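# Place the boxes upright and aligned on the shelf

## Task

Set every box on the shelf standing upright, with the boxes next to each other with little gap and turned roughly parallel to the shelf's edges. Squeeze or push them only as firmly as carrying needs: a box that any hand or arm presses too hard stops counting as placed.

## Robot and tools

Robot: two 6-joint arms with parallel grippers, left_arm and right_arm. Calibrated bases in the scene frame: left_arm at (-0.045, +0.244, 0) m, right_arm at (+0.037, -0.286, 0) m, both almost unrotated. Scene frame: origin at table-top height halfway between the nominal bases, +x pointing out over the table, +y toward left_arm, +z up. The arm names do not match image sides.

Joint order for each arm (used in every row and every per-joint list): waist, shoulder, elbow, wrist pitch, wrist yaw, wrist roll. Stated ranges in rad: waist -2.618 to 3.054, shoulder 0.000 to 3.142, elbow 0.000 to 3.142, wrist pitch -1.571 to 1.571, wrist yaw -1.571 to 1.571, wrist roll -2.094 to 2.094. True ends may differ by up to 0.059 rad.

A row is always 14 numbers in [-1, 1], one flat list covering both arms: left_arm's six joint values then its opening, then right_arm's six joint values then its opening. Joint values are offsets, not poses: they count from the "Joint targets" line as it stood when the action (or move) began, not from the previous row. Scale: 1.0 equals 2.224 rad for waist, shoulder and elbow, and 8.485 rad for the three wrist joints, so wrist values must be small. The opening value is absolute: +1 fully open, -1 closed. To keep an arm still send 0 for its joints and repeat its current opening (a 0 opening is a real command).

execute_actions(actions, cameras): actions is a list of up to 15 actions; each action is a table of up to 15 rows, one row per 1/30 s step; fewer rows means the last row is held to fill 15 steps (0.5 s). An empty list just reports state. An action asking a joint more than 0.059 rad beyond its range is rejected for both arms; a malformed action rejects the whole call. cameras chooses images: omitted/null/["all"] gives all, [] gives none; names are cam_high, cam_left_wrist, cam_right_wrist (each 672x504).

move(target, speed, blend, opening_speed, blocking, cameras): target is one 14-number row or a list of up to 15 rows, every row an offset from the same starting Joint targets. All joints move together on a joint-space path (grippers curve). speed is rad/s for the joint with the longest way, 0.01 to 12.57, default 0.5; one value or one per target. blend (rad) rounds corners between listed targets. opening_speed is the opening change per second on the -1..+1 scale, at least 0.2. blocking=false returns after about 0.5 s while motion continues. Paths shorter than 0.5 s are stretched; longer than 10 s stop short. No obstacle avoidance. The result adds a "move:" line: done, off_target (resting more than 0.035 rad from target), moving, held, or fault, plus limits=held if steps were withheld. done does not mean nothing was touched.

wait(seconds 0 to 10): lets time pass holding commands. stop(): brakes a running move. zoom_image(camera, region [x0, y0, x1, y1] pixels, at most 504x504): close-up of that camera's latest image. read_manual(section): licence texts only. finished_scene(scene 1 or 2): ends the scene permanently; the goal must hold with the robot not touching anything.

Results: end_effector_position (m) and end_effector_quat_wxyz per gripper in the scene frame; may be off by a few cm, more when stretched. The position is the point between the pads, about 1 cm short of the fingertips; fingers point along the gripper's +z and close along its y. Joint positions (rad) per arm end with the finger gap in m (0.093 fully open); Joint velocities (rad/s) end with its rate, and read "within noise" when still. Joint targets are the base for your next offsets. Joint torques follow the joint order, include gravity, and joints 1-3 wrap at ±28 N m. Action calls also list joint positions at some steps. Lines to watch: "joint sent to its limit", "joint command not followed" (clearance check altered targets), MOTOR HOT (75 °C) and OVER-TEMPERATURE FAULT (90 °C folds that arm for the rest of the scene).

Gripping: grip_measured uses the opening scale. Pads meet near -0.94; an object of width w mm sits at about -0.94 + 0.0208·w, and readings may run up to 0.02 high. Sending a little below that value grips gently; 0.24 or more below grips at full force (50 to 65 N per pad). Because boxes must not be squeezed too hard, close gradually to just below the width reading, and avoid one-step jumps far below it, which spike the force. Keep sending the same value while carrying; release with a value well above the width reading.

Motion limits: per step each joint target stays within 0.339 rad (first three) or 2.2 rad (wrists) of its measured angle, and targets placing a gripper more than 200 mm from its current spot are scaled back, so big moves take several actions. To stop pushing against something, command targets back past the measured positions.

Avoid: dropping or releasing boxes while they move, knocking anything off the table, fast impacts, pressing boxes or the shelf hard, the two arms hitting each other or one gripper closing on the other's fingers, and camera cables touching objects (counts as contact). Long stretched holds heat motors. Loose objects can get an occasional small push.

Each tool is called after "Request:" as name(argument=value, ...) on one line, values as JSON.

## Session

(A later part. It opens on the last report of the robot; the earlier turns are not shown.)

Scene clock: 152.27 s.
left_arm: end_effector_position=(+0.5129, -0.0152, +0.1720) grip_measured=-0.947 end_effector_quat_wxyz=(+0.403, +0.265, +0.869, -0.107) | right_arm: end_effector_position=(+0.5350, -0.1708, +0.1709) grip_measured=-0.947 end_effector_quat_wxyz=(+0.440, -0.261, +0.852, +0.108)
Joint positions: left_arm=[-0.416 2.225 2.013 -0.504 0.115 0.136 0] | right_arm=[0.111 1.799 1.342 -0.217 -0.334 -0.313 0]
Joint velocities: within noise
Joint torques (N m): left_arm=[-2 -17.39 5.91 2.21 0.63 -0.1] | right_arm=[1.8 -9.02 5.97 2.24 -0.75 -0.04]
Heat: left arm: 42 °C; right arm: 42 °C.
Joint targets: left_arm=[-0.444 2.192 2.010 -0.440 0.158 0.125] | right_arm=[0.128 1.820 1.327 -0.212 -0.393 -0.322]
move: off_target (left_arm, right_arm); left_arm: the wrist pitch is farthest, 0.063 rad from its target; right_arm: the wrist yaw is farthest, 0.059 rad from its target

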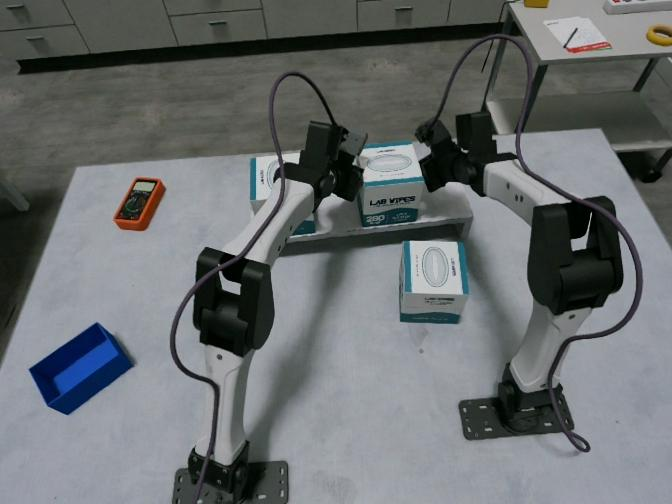

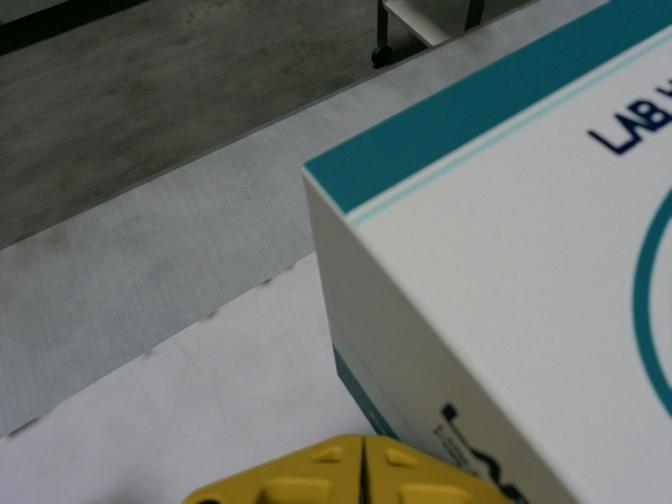

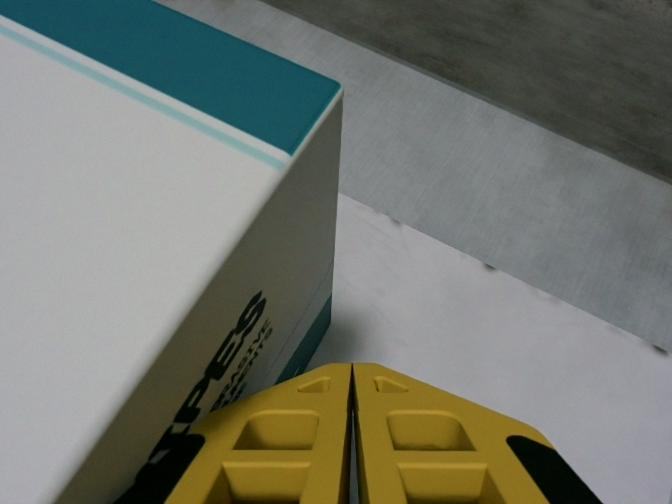

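Request:
move(target=[0.02608,0,0,0,-0.00507,0,-0.95,-0.02473,0,0,0,0.00695,0,-0.95], speed=0.05)

Request:
zoom_image(camera="cam_high", region=[230, 110, 480, 280])

Scene clock: 154.37 s.
left_arm: end_effector_position=(+0.5237, -0.0039, +0.1781) grip_measured=-0.947 end_effector_quat_wxyz=(+0.420, +0.253, +0.865, -0.104) | right_arm: end_effector_position=(+0.5383, -0.1869, +0.1709) grip_measured=-0.947 end_effector_quat_wxyz=(+0.442, -0.247, +0.856, +0.102)
Joint positions: left_arm=[-0.392 2.225 2.013 -0.47 0.115 0.136 0] | right_arm=[0.078 1.799 1.342 -0.217 -0.337 -0.313 0]
Joint velocities: within noise
Joint torques (N m): left_arm=[0.7 -17.59 5.9 1.93 0.11 -0.11] | right_arm=[-0.54 -9.03 5.91 2.24 -0.05 -0.05]
Heat: left arm: 42 °C; right arm: 42 °C.
Joint targets: left_arm=[-0.386 2.192 2.010 -0.440 0.115 0.125] | right_arm=[0.073 1.820 1.327 -0.212 -0.334 -0.322]
move: done

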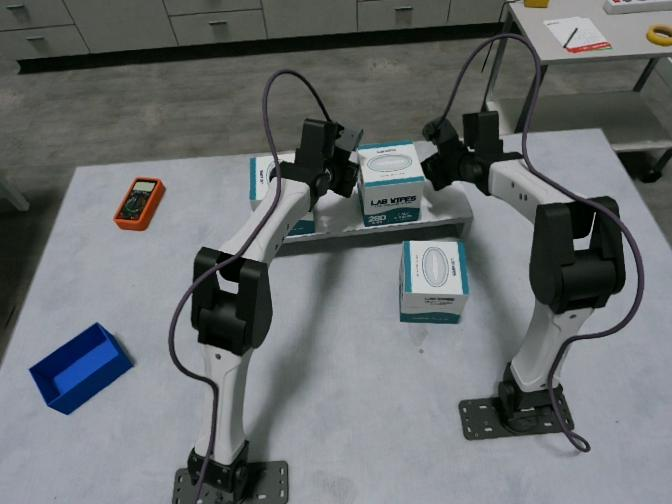

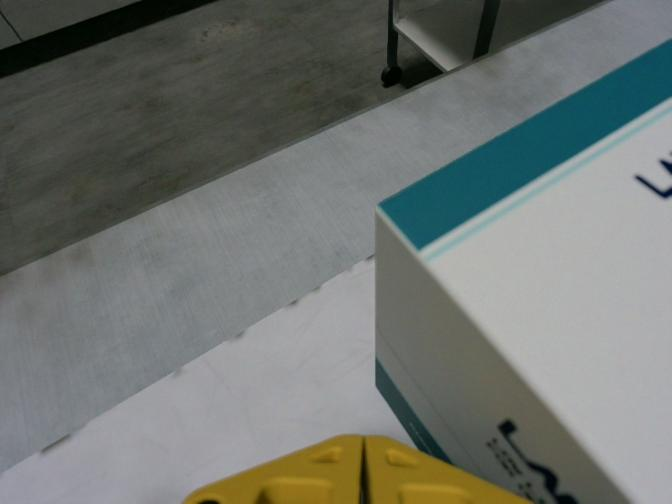

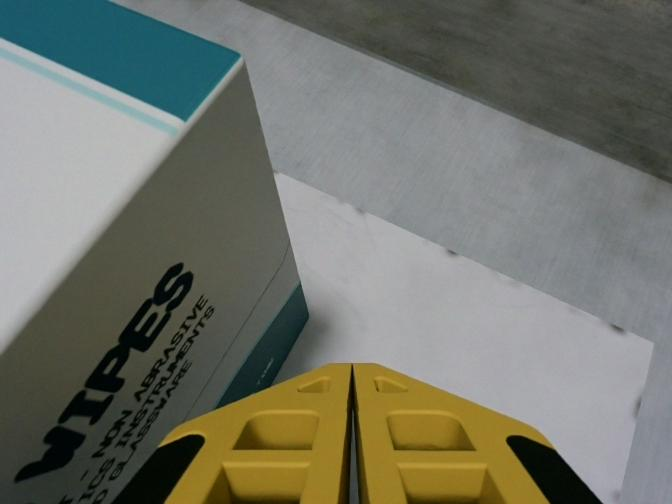

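Scaled by 2.016 from the camera's 672x504 image, which has a finer 960x720 frame.

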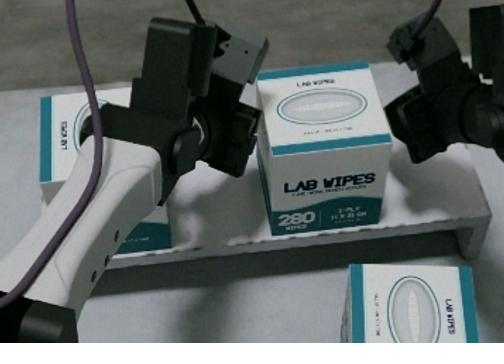

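Request:
move(target=[[0,0,0.137,-0.03147,0,0,-0.95,0.0031,-0.02118,-0.03233,0.0068,-0.00025,0.00771,-0.95],[-0.05778,-0.30782,-0.30036,-0.01093,-0.01149,-0.013,-0.95,0.0031,-0.02118,-0.03233,0.0068,-0.00025,0.00771,-0.95]], speed=[0.25,0.5], blend=0.02)

Request:
zoom_image(camera="cam_high", region=[230, 110, 480, 280])

Scene clock: 159.63 s.
left_arm: end_effector_position=(+0.3396, +0.0295, +0.2219) grip_measured=-0.947 end_effector_quat_wxyz=(+0.381, +0.243, +0.886, -0.106) | right_arm: end_effector_position=(+0.5289, -0.1877, +0.1467) grip_measured=-0.947 end_effector_quat_wxyz=(+0.425, -0.226, +0.869, +0.114)
Joint positions: left_arm=[-0.509 1.543 1.347 -0.564 0.031 0.027 0] | right_arm=[0.078 1.799 1.266 -0.172 -0.337 -0.266 0]
Joint velocities: within noise
Joint torques (N m): left_arm=[-0.29 -11.48 5.65 1.9 -0.11 -0.17] | right_arm=[0.16 -13.18 6.19 2.34 -0.07 0.12]
Heat: left arm: 42 °C; right arm: 42 °C.
Joint targets: left_arm=[-0.515 1.507 1.342 -0.533 0.017 0.015] | right_arm=[0.080 1.773 1.255 -0.154 -0.336 -0.257]
move: done

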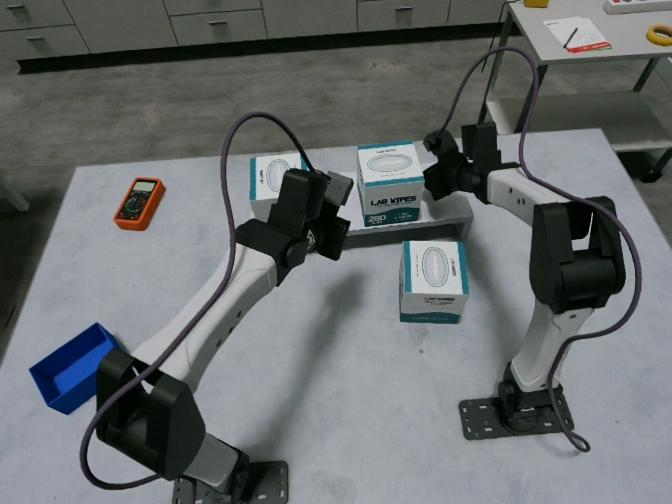

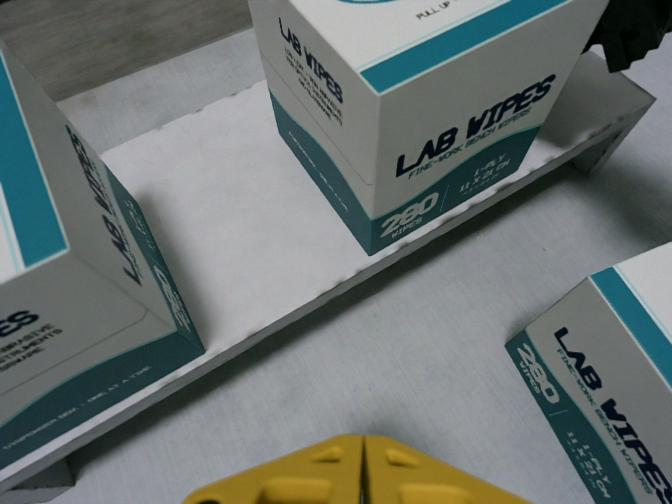

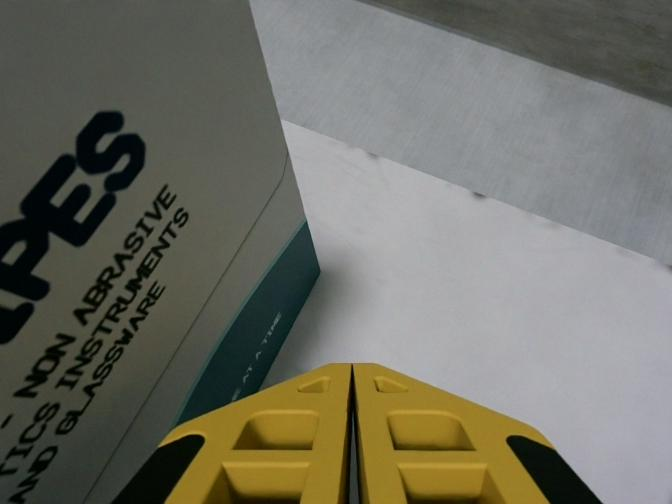

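Scaled by 2.016 from the camera's 672x504 image, which has a finer 960x720 frame.

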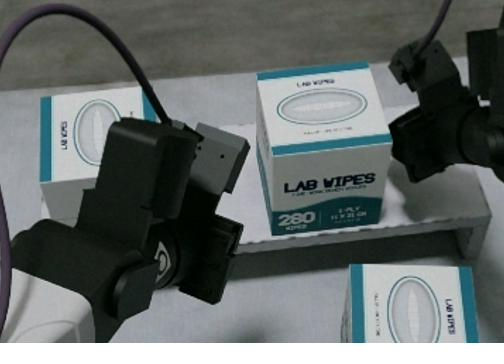

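Request:
move(target=[0,0,0,0,0,0,-0.95,0.06584,0.02033,0.02245,0.00247,0.01366,0.01098,-0.95], speed=0.1)

Request:
zoom_image(camera="cam_high", region=[230, 110, 480, 280])

Scene clock: 162.00 s.
left_arm: end_effector_position=(+0.3397, +0.0295, +0.2219) grip_measured=-0.947 end_effector_quat_wxyz=(+0.381, +0.243, +0.886, -0.106) | right_arm: end_effector_position=(+0.5235, -0.1336, +0.1531) grip_measured=-0.947 end_effector_quat_wxyz=(+0.428, -0.227, +0.867, +0.116)
Joint positions: left_arm=[-0.509 1.543 1.347 -0.563 0.031 0.027 0] | right_arm=[0.22 1.799 1.28 -0.153 -0.232 -0.174 0]
Joint velocities: within noise
Joint torques (N m): left_arm=[-0.24 -11.26 5.68 1.87 -0.1 -0.09] | right_arm=[0.66 -9.1 9.14 2.42 0.11 0.13]
Heat: left arm: 41 °C; right arm: 42 °C.
Joint targets: left_arm=[-0.515 1.507 1.342 -0.533 0.017 0.015] | right_arm=[0.226 1.818 1.305 -0.133 -0.220 -0.164]
move: off_target (left_arm); left_arm: the shoulder is farthest, 0.036 rad from its target

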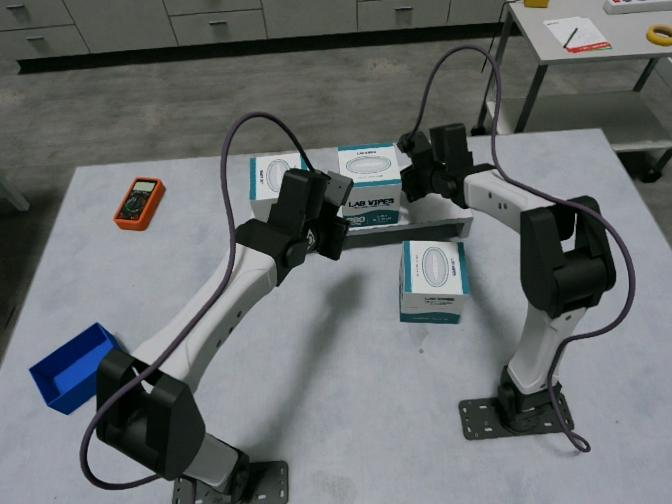

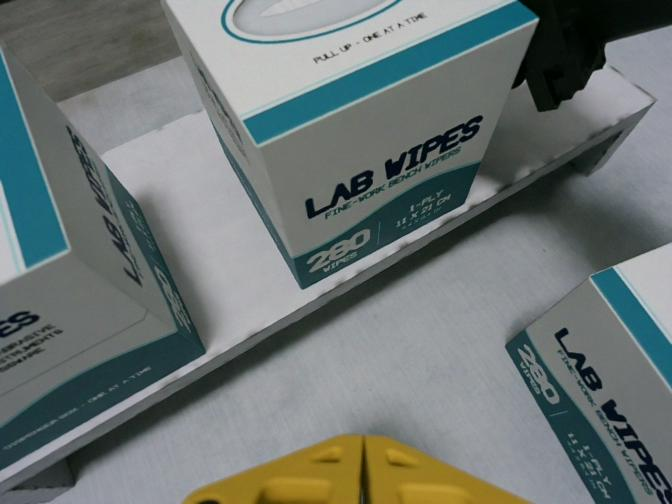

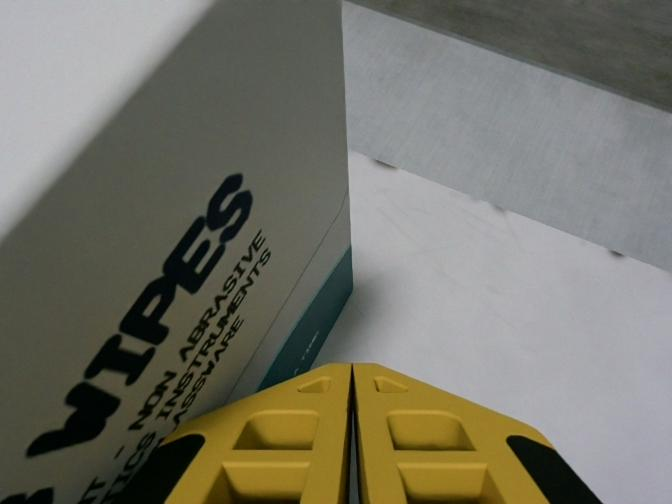

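Scaled by 2.016 from the camera's 672x504 image, which has a finer 960x720 frame.

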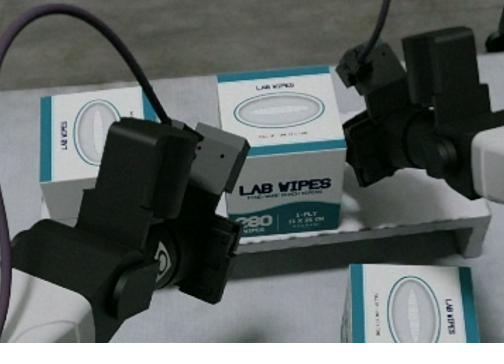

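Request:
move(target=[0,0,0,0,0,0,-0.95,0.05556,0.02935,0.03673,-0.00043,0.01168,0.00876,-0.95], speed=0.08)

Request:
zoom_image(camera="cam_high", region=[230, 130, 430, 260])

Scene clock: 164.17 s.
left_arm: end_effector_position=(+0.3397, +0.0295, +0.2219) grip_measured=-0.947 end_effector_quat_wxyz=(+0.381, +0.243, +0.886, -0.106) | right_arm: end_effector_position=(+0.5284, -0.0829, +0.1539) grip_measured=-0.947 end_effector_quat_wxyz=(+0.430, -0.228, +0.866, +0.114)
Joint positions: left_arm=[-0.509 1.543 1.347 -0.563 0.031 0.027 0] | right_arm=[0.342 1.865 1.363 -0.152 -0.133 -0.1 0]
Joint velocities: within noise
Joint torques (N m): left_arm=[-0.27 -11.33 5.67 1.86 -0.09 -0.13] | right_arm=[0.73 -9.8 9.26 2.4 0.16 0.13]
Heat: left arm: 41 °C; right arm: 42 °C.
Joint targets: left_arm=[-0.515 1.507 1.342 -0.533 0.017 0.015] | right_arm=[0.350 1.884 1.387 -0.137 -0.121 -0.090]
move: off_target (left_arm); left_arm: the shoulder is farthest, 0.036 rad from its target

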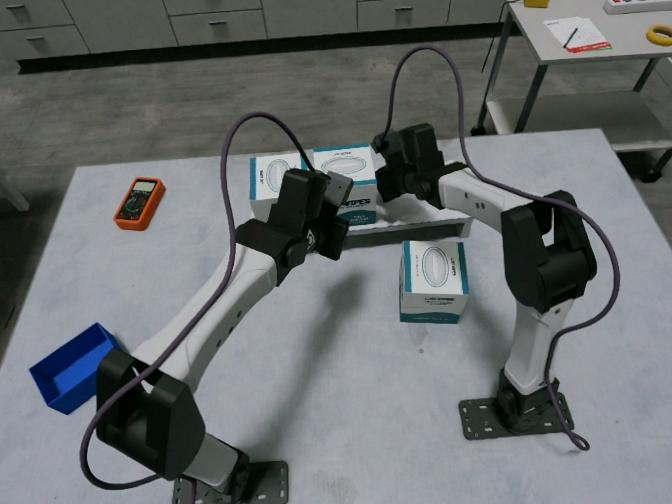

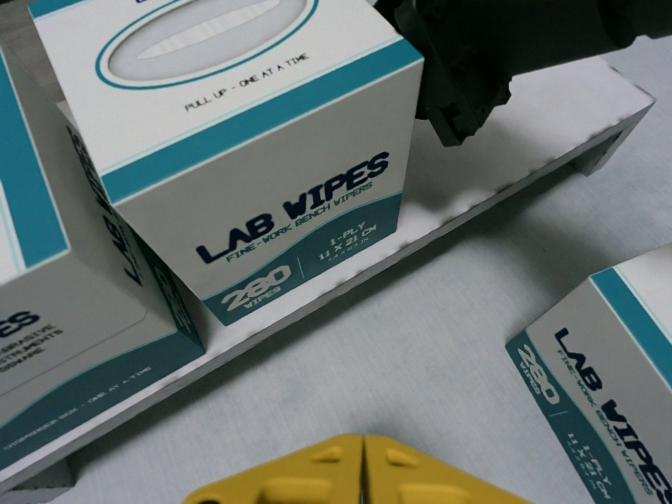

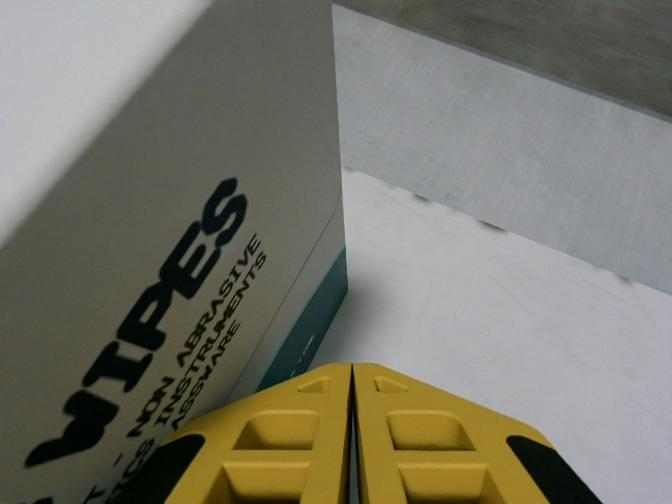

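Scaled by 2.520 from the camera's 672x504 image, which has a finer 960x720 frame.

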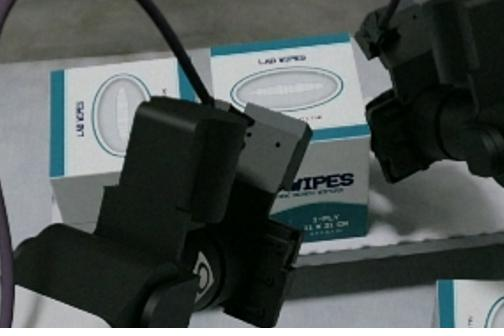

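Request:
move(target=[0,0,0,0,0,0,-0.95,0.01946,0.01028,0.01287,-0.00014,0.00409,0.00306,-0.95], speed=0.05)

Request:
zoom_image(camera="cam_left_wrist", region=[0, 0, 450, 400])

Scene clock: 165.53 s.
left_arm: end_effector_position=(+0.3397, +0.0295, +0.2219) grip_measured=-0.947 end_effector_quat_wxyz=(+0.381, +0.243, +0.886, -0.106) | right_arm: end_effector_position=(+0.5291, -0.0665, +0.1542) grip_measured=-0.947 end_effector_quat_wxyz=(+0.432, -0.226, +0.866, +0.112)
Joint positions: left_arm=[-0.509 1.543 1.347 -0.563 0.031 0.027 0] | right_arm=[0.382 1.887 1.39 -0.152 -0.096 -0.074 0]
Joint velocities: within noise
Joint torques (N m): left_arm=[-0.31 -11.34 5.67 1.87 -0.11 -0.11] | right_arm=[1.18 -9.96 9.28 2.42 0.13 0.12]
Heat: left arm: 41 °C; right arm: 42 °C.
Joint targets: left_arm=[-0.515 1.507 1.342 -0.533 0.018 0.015] | right_arm=[0.393 1.906 1.416 -0.138 -0.086 -0.064]
move: off_target (left_arm); left_arm: the shoulder is farthest, 0.036 rad from its target

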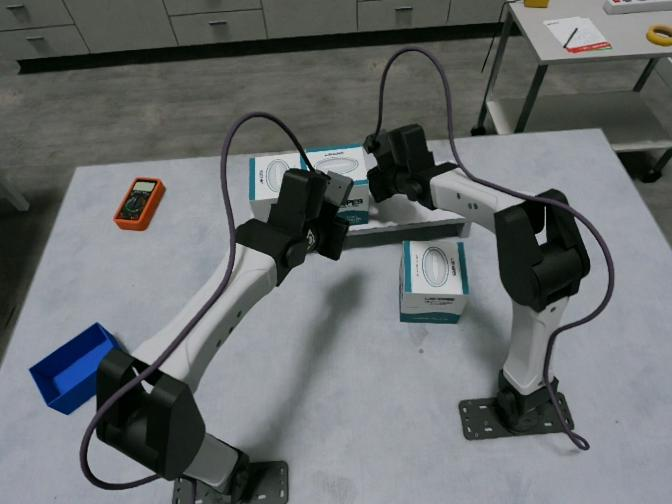

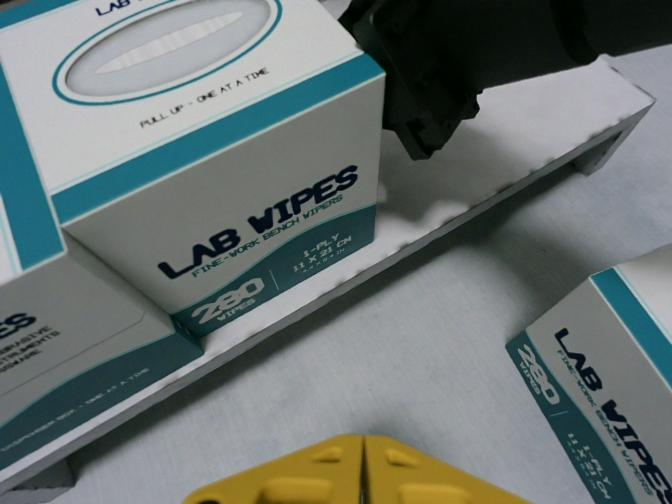

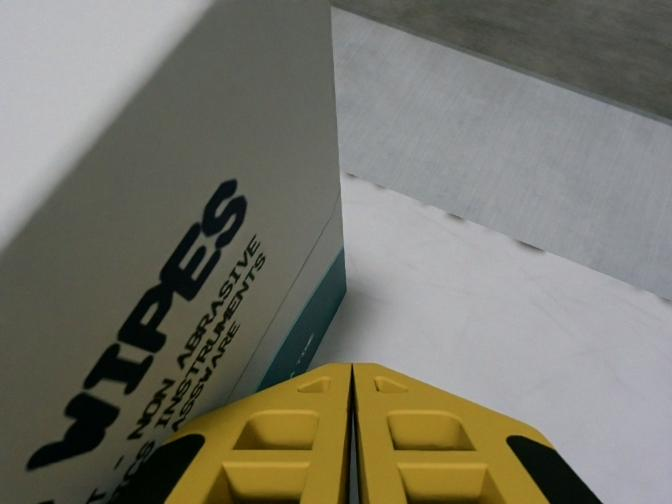

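Scaled by 1.120 from the camera's 672x504 image, which has a finer 960x720 frame.

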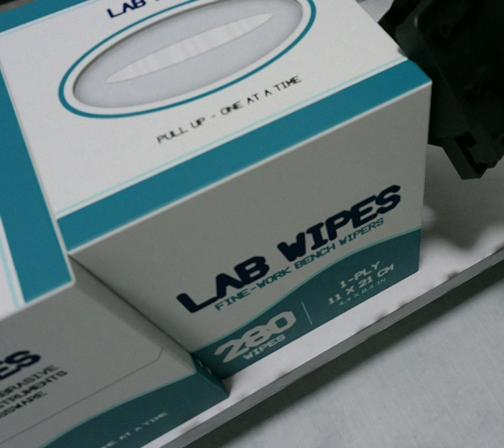

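Request:
move(target=[[0,0,0,0,0,0,-0.95,-0.0225,0,0,0,0,0,-0.95],[-0.03,0.011,-0.043,0.0142,-0.0027,-0.0023,-0.95,-0.11614,-0.2067,-0.05706,-0.04873,-0.00844,-0.00824,-0.95],[-0.06295,0.02217,-0.08611,0.02837,-0.00535,-0.00451,-0.95,-0.36443,-0.44204,-0.29438,-0.06482,-0.05392,-0.05511,-0.95]], speed=[0.08,0.4,0.6], blend=0.02)

Request:
zoom_image(camera="cam_high", region=[230, 130, 490, 340])

Scene clock: 170.50 s.
left_arm: end_effector_position=(+0.3146, -0.0191, +0.1819) grip_measured=-0.947 end_effector_quat_wxyz=(+0.397, +0.277, +0.866, -0.127) | right_arm: end_effector_position=(+0.3105, -0.3105, +0.1829) grip_measured=-0.947 end_effector_quat_wxyz=(+0.420, -0.146, +0.894, +0.063)
Joint positions: left_arm=[-0.649 1.543 1.155 -0.325 -0.013 -0.011 0] | right_arm=[-0.411 0.931 0.771 -0.674 -0.527 -0.521 0]
Joint velocities: within noise
Joint torques (N m): left_arm=[-0.44 -6.83 5.64 1.91 -0.16 -0.09] | right_arm=[-0.66 -2.91 6.22 1.74 -0.4 -0.02]
Heat: left arm: 41 °C; right arm: 42 °C.
Joint targets: left_arm=[-0.655 1.556 1.150 -0.293 -0.028 -0.023] | right_arm=[-0.418 0.923 0.761 -0.688 -0.544 -0.531]
move: done

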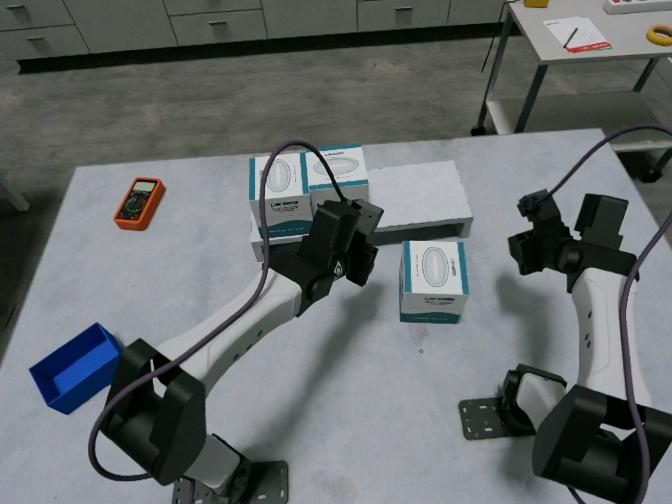

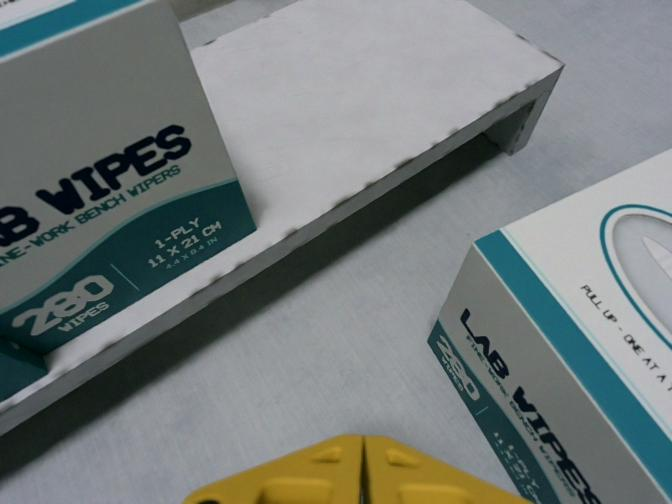

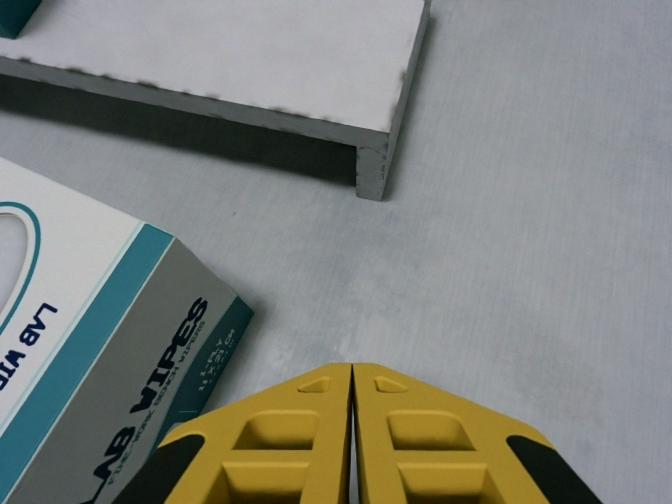

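Scaled by 1.938 from the camera's 672x504 image, which has a finer 960x720 frame.

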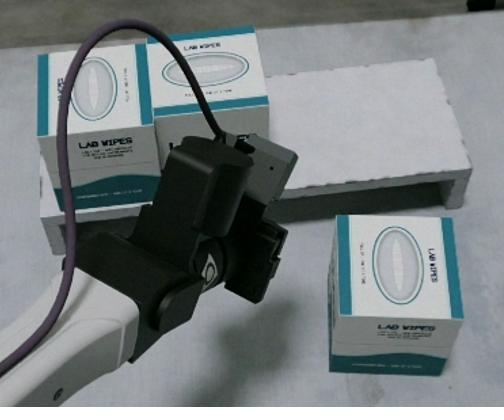

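Request:
move(target=[-0.0156,0.09186,-0.08318,0.04583,-0.00095,-0.00078,-0.95,0.07149,-0.00728,-0.18165,0.05301,0.01283,0.01549,-0.95], speed=0.35)

Request:
zoom_image(camera="cam_high", region=[340, 190, 560, 350])

Scene clock: 174.10 s.
left_arm: end_effector_position=(+0.3216, -0.0424, +0.0822) grip_measured=-0.947 end_effector_quat_wxyz=(+0.390, +0.288, +0.865, -0.130) | right_arm: end_effector_position=(+0.3025, -0.2804, +0.0824) grip_measured=-0.947 end_effector_quat_wxyz=(+0.410, -0.151, +0.896, +0.077)
Joint positions: left_arm=[-0.683 1.752 0.968 0.061 -0.021 -0.018 0] | right_arm=[-0.265 0.918 0.365 -0.256 -0.448 -0.408 0]
Joint velocities: within noise
Joint torques (N m): left_arm=[-0.32 -8.5 5.29 1.95 -0.15 -0.13] | right_arm=[0.66 -2.8 6.2 2.15 0 0.12]
Heat: left arm: 41 °C; right arm: 42 °C.
Joint targets: left_arm=[-0.689 1.761 0.965 0.096 -0.036 -0.030] | right_arm=[-0.259 0.907 0.357 -0.238 -0.435 -0.399]
move: done

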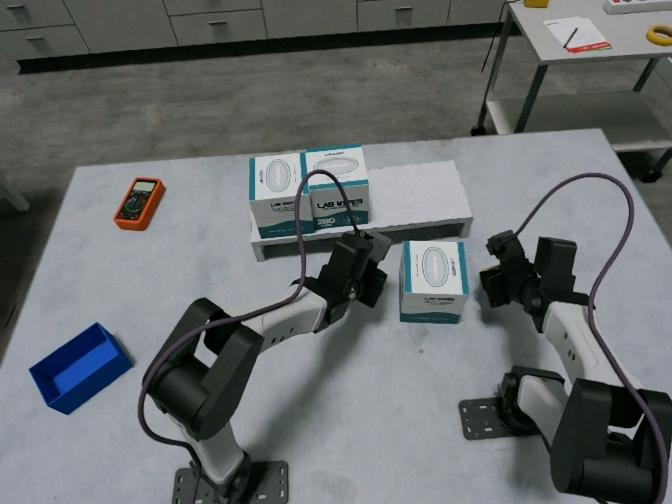

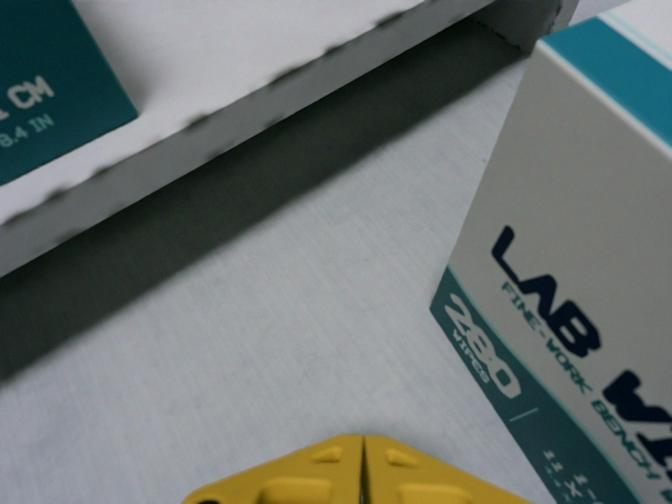

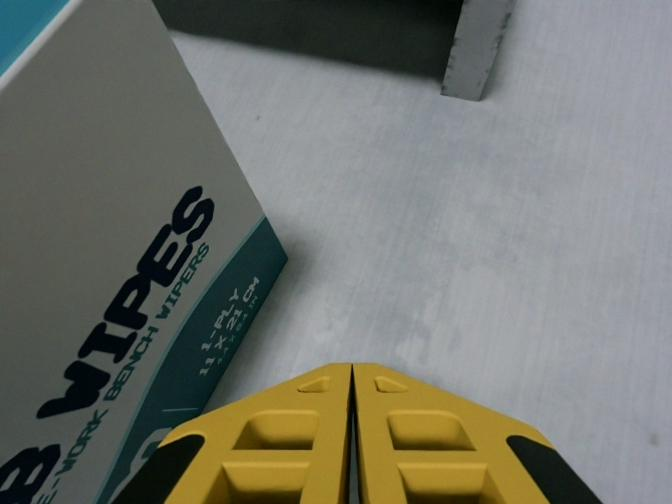

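Scaled by 2.291 from the camera's 672x504 image, which has a finer 960x720 frame.

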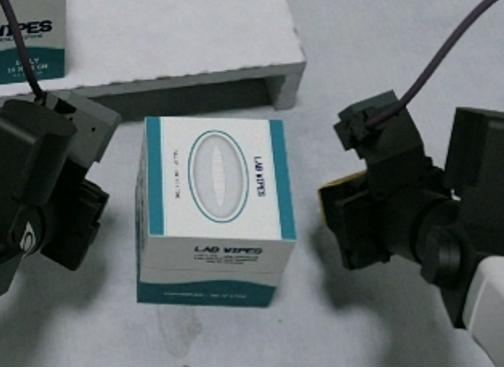

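Request:
move(target=[-0.02878,0.02226,0.02352,0.00167,-0.00674,-0.00566,-0.95,0.07455,-0.00971,-0.00881,0.00674,0.01497,0.01467,-0.95], speed=0.12, cameras=["cam_left_wrist","cam_right_wrist"])

Scene clock: 176.23 s.
left_arm: end_effector_position=(+0.3137, -0.0627, +0.0733) grip_measured=-0.947 end_effector_quat_wxyz=(+0.388, +0.285, +0.867, -0.126) | right_arm: end_effector_position=(+0.3076, -0.2574, +0.0846) grip_measured=-0.947 end_effector_quat_wxyz=(+0.416, -0.151, +0.894, +0.070)
Joint positions: left_arm=[-0.747 1.797 0.989 0.075 -0.077 -0.066 0] | right_arm=[-0.1 0.895 0.348 -0.199 -0.322 -0.285 0]
Joint velocities: within noise
Joint torques (N m): left_arm=[-0.25 -8.43 7.99 1.98 -0.23 -0.11] | right_arm=[0.62 -2.69 6.08 2.3 0.06 0.14]
Heat: left arm: 41 °C; right arm: 42 °C.
Joint targets: left_arm=[-0.753 1.810 1.018 0.110 -0.093 -0.078] | right_arm=[-0.093 0.885 0.337 -0.181 -0.308 -0.275]
move: done
Images, in order (width x height): cam_left_wrist 672x504, cam_right_wrist 672x504.

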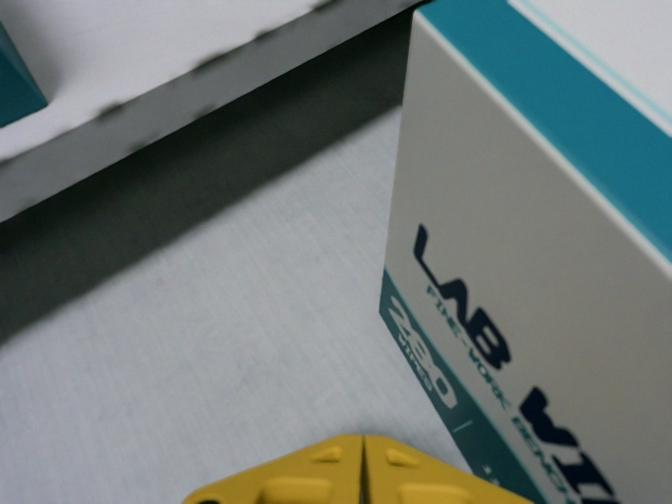

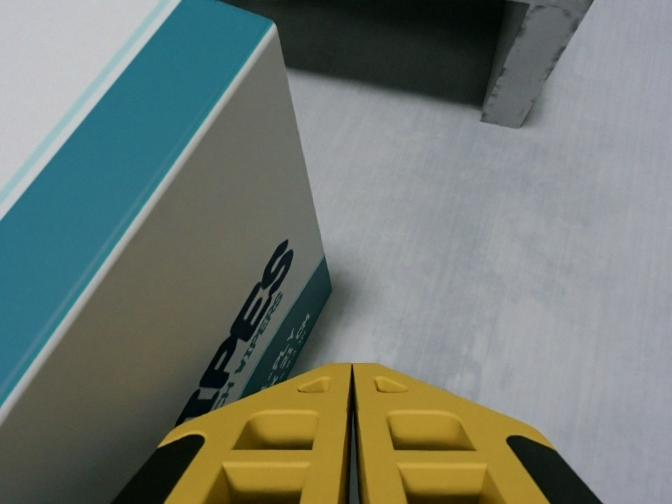

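Request:
move(target=[-0.00495,0.00764,0.02473,0.00035,-0.0013,-0.00094,-0.95,0.01349,-0.00135,-0.00225,0.00118,0.00271,0.00271,-0.95], speed=0.08, cameras=["cam_left_wrist","cam_right_wrist"])

Scene clock: 177.47 s.
left_arm: end_effector_position=(+0.3234, -0.0762, +0.0887) grip_measured=-0.947 end_effector_quat_wxyz=(+0.407, +0.280, +0.859, -0.133) | right_arm: end_effector_position=(+0.3077, -0.2531, +0.0835) grip_measured=-0.947 end_effector_quat_wxyz=(+0.415, -0.150, +0.895, +0.070)
Joint positions: left_arm=[-0.758 1.813 1.044 0.08 -0.088 -0.074 0] | right_arm=[-0.07 0.895 0.343 -0.189 -0.299 -0.262 0]
Joint velocities: within noise
Joint torques (N m): left_arm=[-0.36 -8.69 7.88 1.99 -0.21 -0.1] | right_arm=[0.76 -2.95 6.05 2.3 0.1 0.14]
Heat: left arm: 41 °C; right arm: 42 °C.
Joint targets: left_arm=[-0.765 1.827 1.073 0.113 -0.104 -0.086] | right_arm=[-0.063 0.882 0.332 -0.171 -0.285 -0.252]
move: done
Images, in order (width x height): cam_left_wrist 672x504, cam_right_wrist 672x504.

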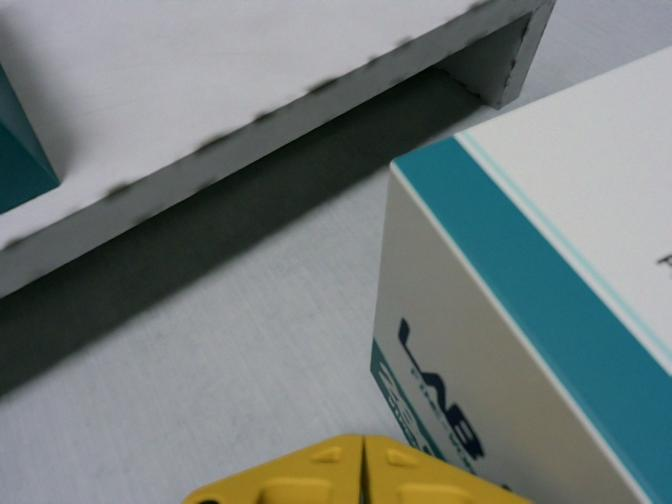

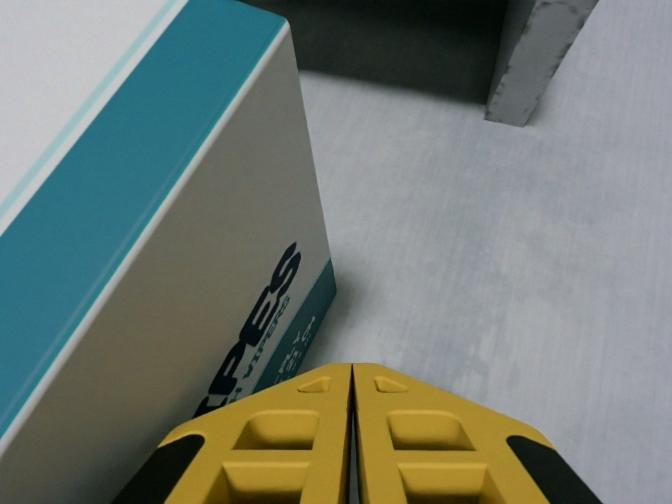

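Request:
move(target=[-0.00333,0.00238,0.00306,0,0,0,-0.95,0.00495,0,0,0,0,0,-0.95], speed=0.05, cameras=[])

Request:
move(target=[-0.00333,0.00238,0.00306,0,0,0,-0.95,0.00495,0,0,0,0,0,-0.95], speed=0.05, cameras=["cam_left_wrist","cam_right_wrist"])

Scene clock: 178.37 s.
left_arm: end_effector_position=(+0.3223, -0.0798, +0.0884) grip_measured=-0.947 end_effector_quat_wxyz=(+0.407, +0.283, +0.858, -0.135) | right_arm: end_effector_position=(+0.3074, -0.2502, +0.0835) grip_measured=-0.947 end_effector_quat_wxyz=(+0.415, -0.154, +0.894, +0.072)
Joint positions: left_arm=[-0.766 1.819 1.05 0.08 -0.089 -0.074 0] | right_arm=[-0.059 0.895 0.343 -0.189 -0.298 -0.261 0]
Joint velocities: within noise
Joint torques (N m): left_arm=[-0.47 -8.8 8.12 1.95 -0.19 -0.13] | right_arm=[0.72 -2.99 6.04 2.28 0.08 0.13]
Heat: left arm: 41 °C; right arm: 42 °C.
Joint targets: left_arm=[-0.772 1.832 1.079 0.114 -0.104 -0.086] | right_arm=[-0.052 0.882 0.332 -0.171 -0.285 -0.252]
move: done
No camera images: "cameras" was empty.

Scene clock: 179.07 s.
left_arm: end_effector_position=(+0.3225, -0.0815, +0.0883) grip_measured=-0.947 end_effector_quat_wxyz=(+0.407, +0.283, +0.858, -0.133) | right_arm: end_effector_position=(+0.3075, -0.2489, +0.0835) grip_measured=-0.947 end_effector_quat_wxyz=(+0.415, -0.157, +0.893, +0.071)
Joint positions: left_arm=[-0.769 1.824 1.055 0.08 -0.093 -0.074 0] | right_arm=[-0.05 0.895 0.343 -0.188 -0.292 -0.261 0]
Joint velocities: within noise
Joint torques (N m): left_arm=[-0.59 -8.8 8.34 2 -0.11 -0.13] | right_arm=[0.91 -2.96 6.09 2.3 0 0.15]
Heat: left arm: 41 °C; right arm: 42 °C.
Joint targets: left_arm=[-0.779 1.838 1.086 0.114 -0.104 -0.086] | right_arm=[-0.041 0.882 0.332 -0.171 -0.285 -0.252]
move: done
Images, in order (width x height): cam_left_wrist 672x504, cam_right_wrist 672x504.

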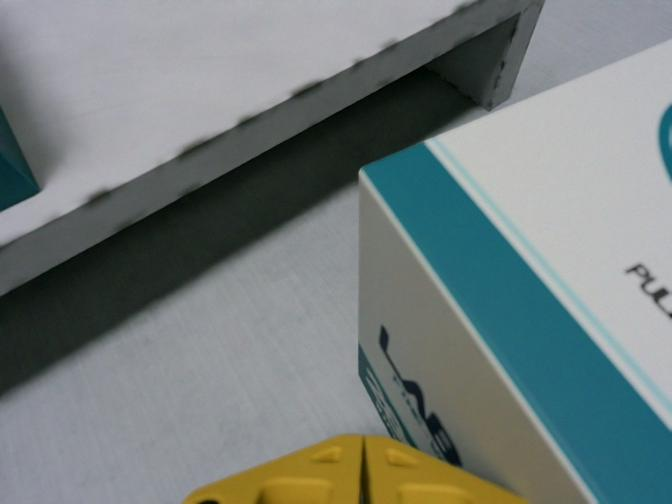

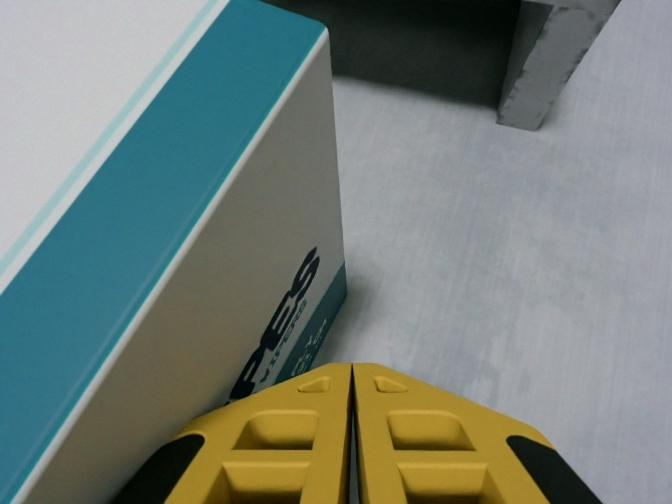

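Request:
move(target=[-0.00333,0.00238,0.00306,0,0.0012,0,-0.95,0.00495,0,0,0,-0.0012,0,-0.95], speed=0.05, cameras=[])

Request:
move(target=[-0.00333,0.00238,0.00306,0,0.0012,0,-0.95,0.00495,0,0,0,-0.0012,0,-0.95], speed=0.05, cameras=["cam_left_wrist","cam_right_wrist"])

Scene clock: 179.93 s.
left_arm: end_effector_position=(+0.3229, -0.0829, +0.0884) grip_measured=-0.947 end_effector_quat_wxyz=(+0.408, +0.283, +0.858, -0.133) | right_arm: end_effector_position=(+0.3075, -0.2479, +0.0835) grip_measured=-0.947 end_effector_quat_wxyz=(+0.415, -0.159, +0.893, +0.070)
Joint positions: left_arm=[-0.772 1.828 1.06 0.08 -0.097 -0.075 0] | right_arm=[-0.044 0.895 0.343 -0.187 -0.287 -0.26 0]
Joint velocities: within noise
Joint torques (N m): left_arm=[-1.02 -8.65 8.39 1.98 0.05 -0.13] | right_arm=[1.39 -3.03 6.15 2.28 -0.16 0.13]
Heat: left arm: 41 °C; right arm: 42 °C.
Joint targets: left_arm=[-0.787 1.843 1.093 0.114 -0.094 -0.086] | right_arm=[-0.030 0.882 0.332 -0.171 -0.295 -0.252]
move: done
No camera images: "cameras" was empty.

Scene clock: 180.63 s.
left_arm: end_effector_position=(+0.3240, -0.0837, +0.0886) grip_measured=-0.947 end_effector_quat_wxyz=(+0.409, +0.283, +0.858, -0.132) | right_arm: end_effector_position=(+0.3075, -0.2474, +0.0839) grip_measured=-0.947 end_effector_quat_wxyz=(+0.415, -0.160, +0.893, +0.068)
Joint positions: left_arm=[-0.773 1.832 1.065 0.08 -0.101 -0.075 0] | right_arm=[-0.037 0.893 0.343 -0.187 -0.28 -0.26 0]
Joint velocities: within noise
Joint torques (N m): left_arm=[-1.39 -8.76 8.54 1.99 0.24 -0.08] | right_arm=[1.88 -2.81 6.09 2.29 -0.37 0.13]
Heat: left arm: 41 °C; right arm: 43 °C.
Joint targets: left_arm=[-0.794 1.848 1.100 0.114 -0.084 -0.086] | right_arm=[-0.019 0.882 0.332 -0.171 -0.305 -0.252]
move: done
Images, in order (width x height): cam_left_wrist 672x504, cam_right_wrist 672x504.

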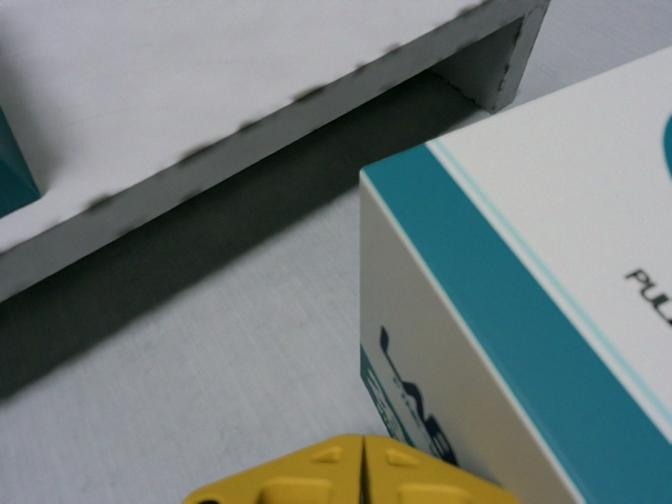

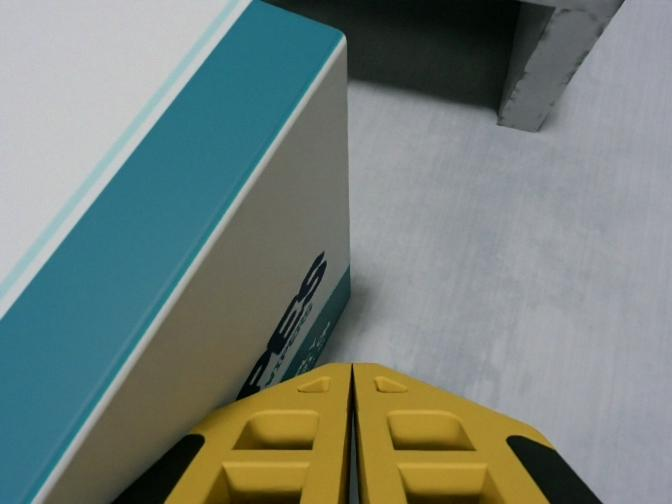

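Request:
move(target=[0,-0.04694,0.02981,-0.01399,0,0,-0.95,0,-0.02518,0.06924,-0.01802,0,0,-0.95], speed=0.12)

Request:
zoom_image(camera="cam_high", region=[340, 190, 560, 350])

Scene clock: 183.43 s.
left_arm: end_effector_position=(+0.3227, -0.0827, +0.1109) grip_measured=-0.947 end_effector_quat_wxyz=(+0.401, +0.284, +0.861, -0.127) | right_arm: end_effector_position=(+0.3118, -0.2481, +0.1231) grip_measured=-0.947 end_effector_quat_wxyz=(+0.432, -0.161, +0.885, +0.063)
Joint positions: left_arm=[-0.774 1.791 1.129 -0.045 -0.104 -0.075 0] | right_arm=[-0.037 0.837 0.459 -0.321 -0.276 -0.26 0]
Joint velocities: left_arm=[within noise] | right_arm=[0.002 -0.002 0.012 -0.022 -0.154 0.037 0]
Joint torques (N m): left_arm=[-1.29 -14.52 8.95 2.02 0.22 -0.11] | right_arm=[1.91 -2.56 9.55 2.13 -0.38 0.12]
Heat: left arm: 41 °C; right arm: 43 °C.
Joint targets: left_arm=[-0.794 1.744 1.166 -0.005 -0.084 -0.086] | right_arm=[-0.019 0.826 0.486 -0.324 -0.305 -0.252]
move: off_target (left_arm); left_arm: the shoulder is farthest, 0.047 rad from its target

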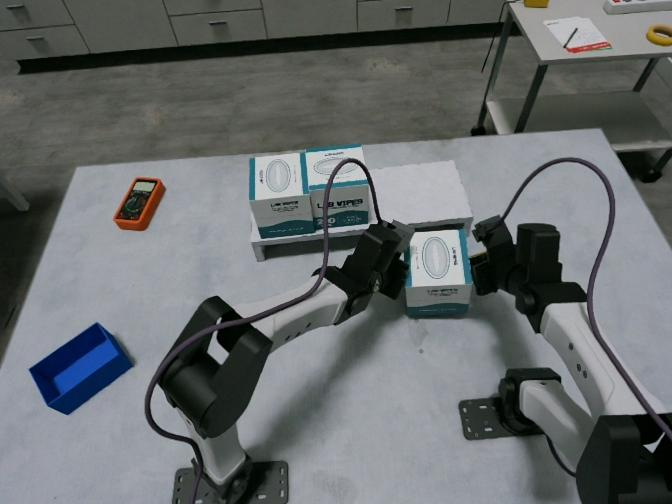

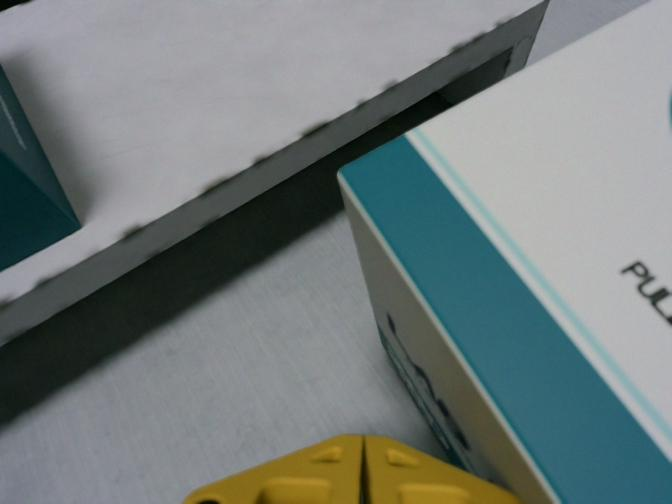

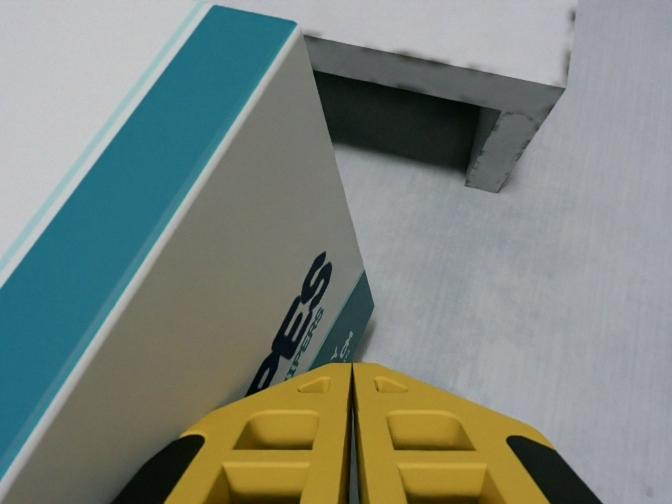

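Scaled by 2.291 from the camera's 672x504 image, which has a finer 960x720 frame.

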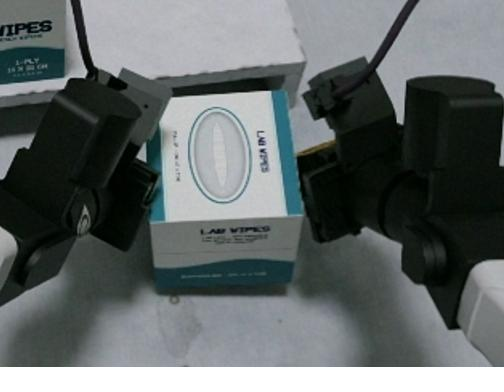

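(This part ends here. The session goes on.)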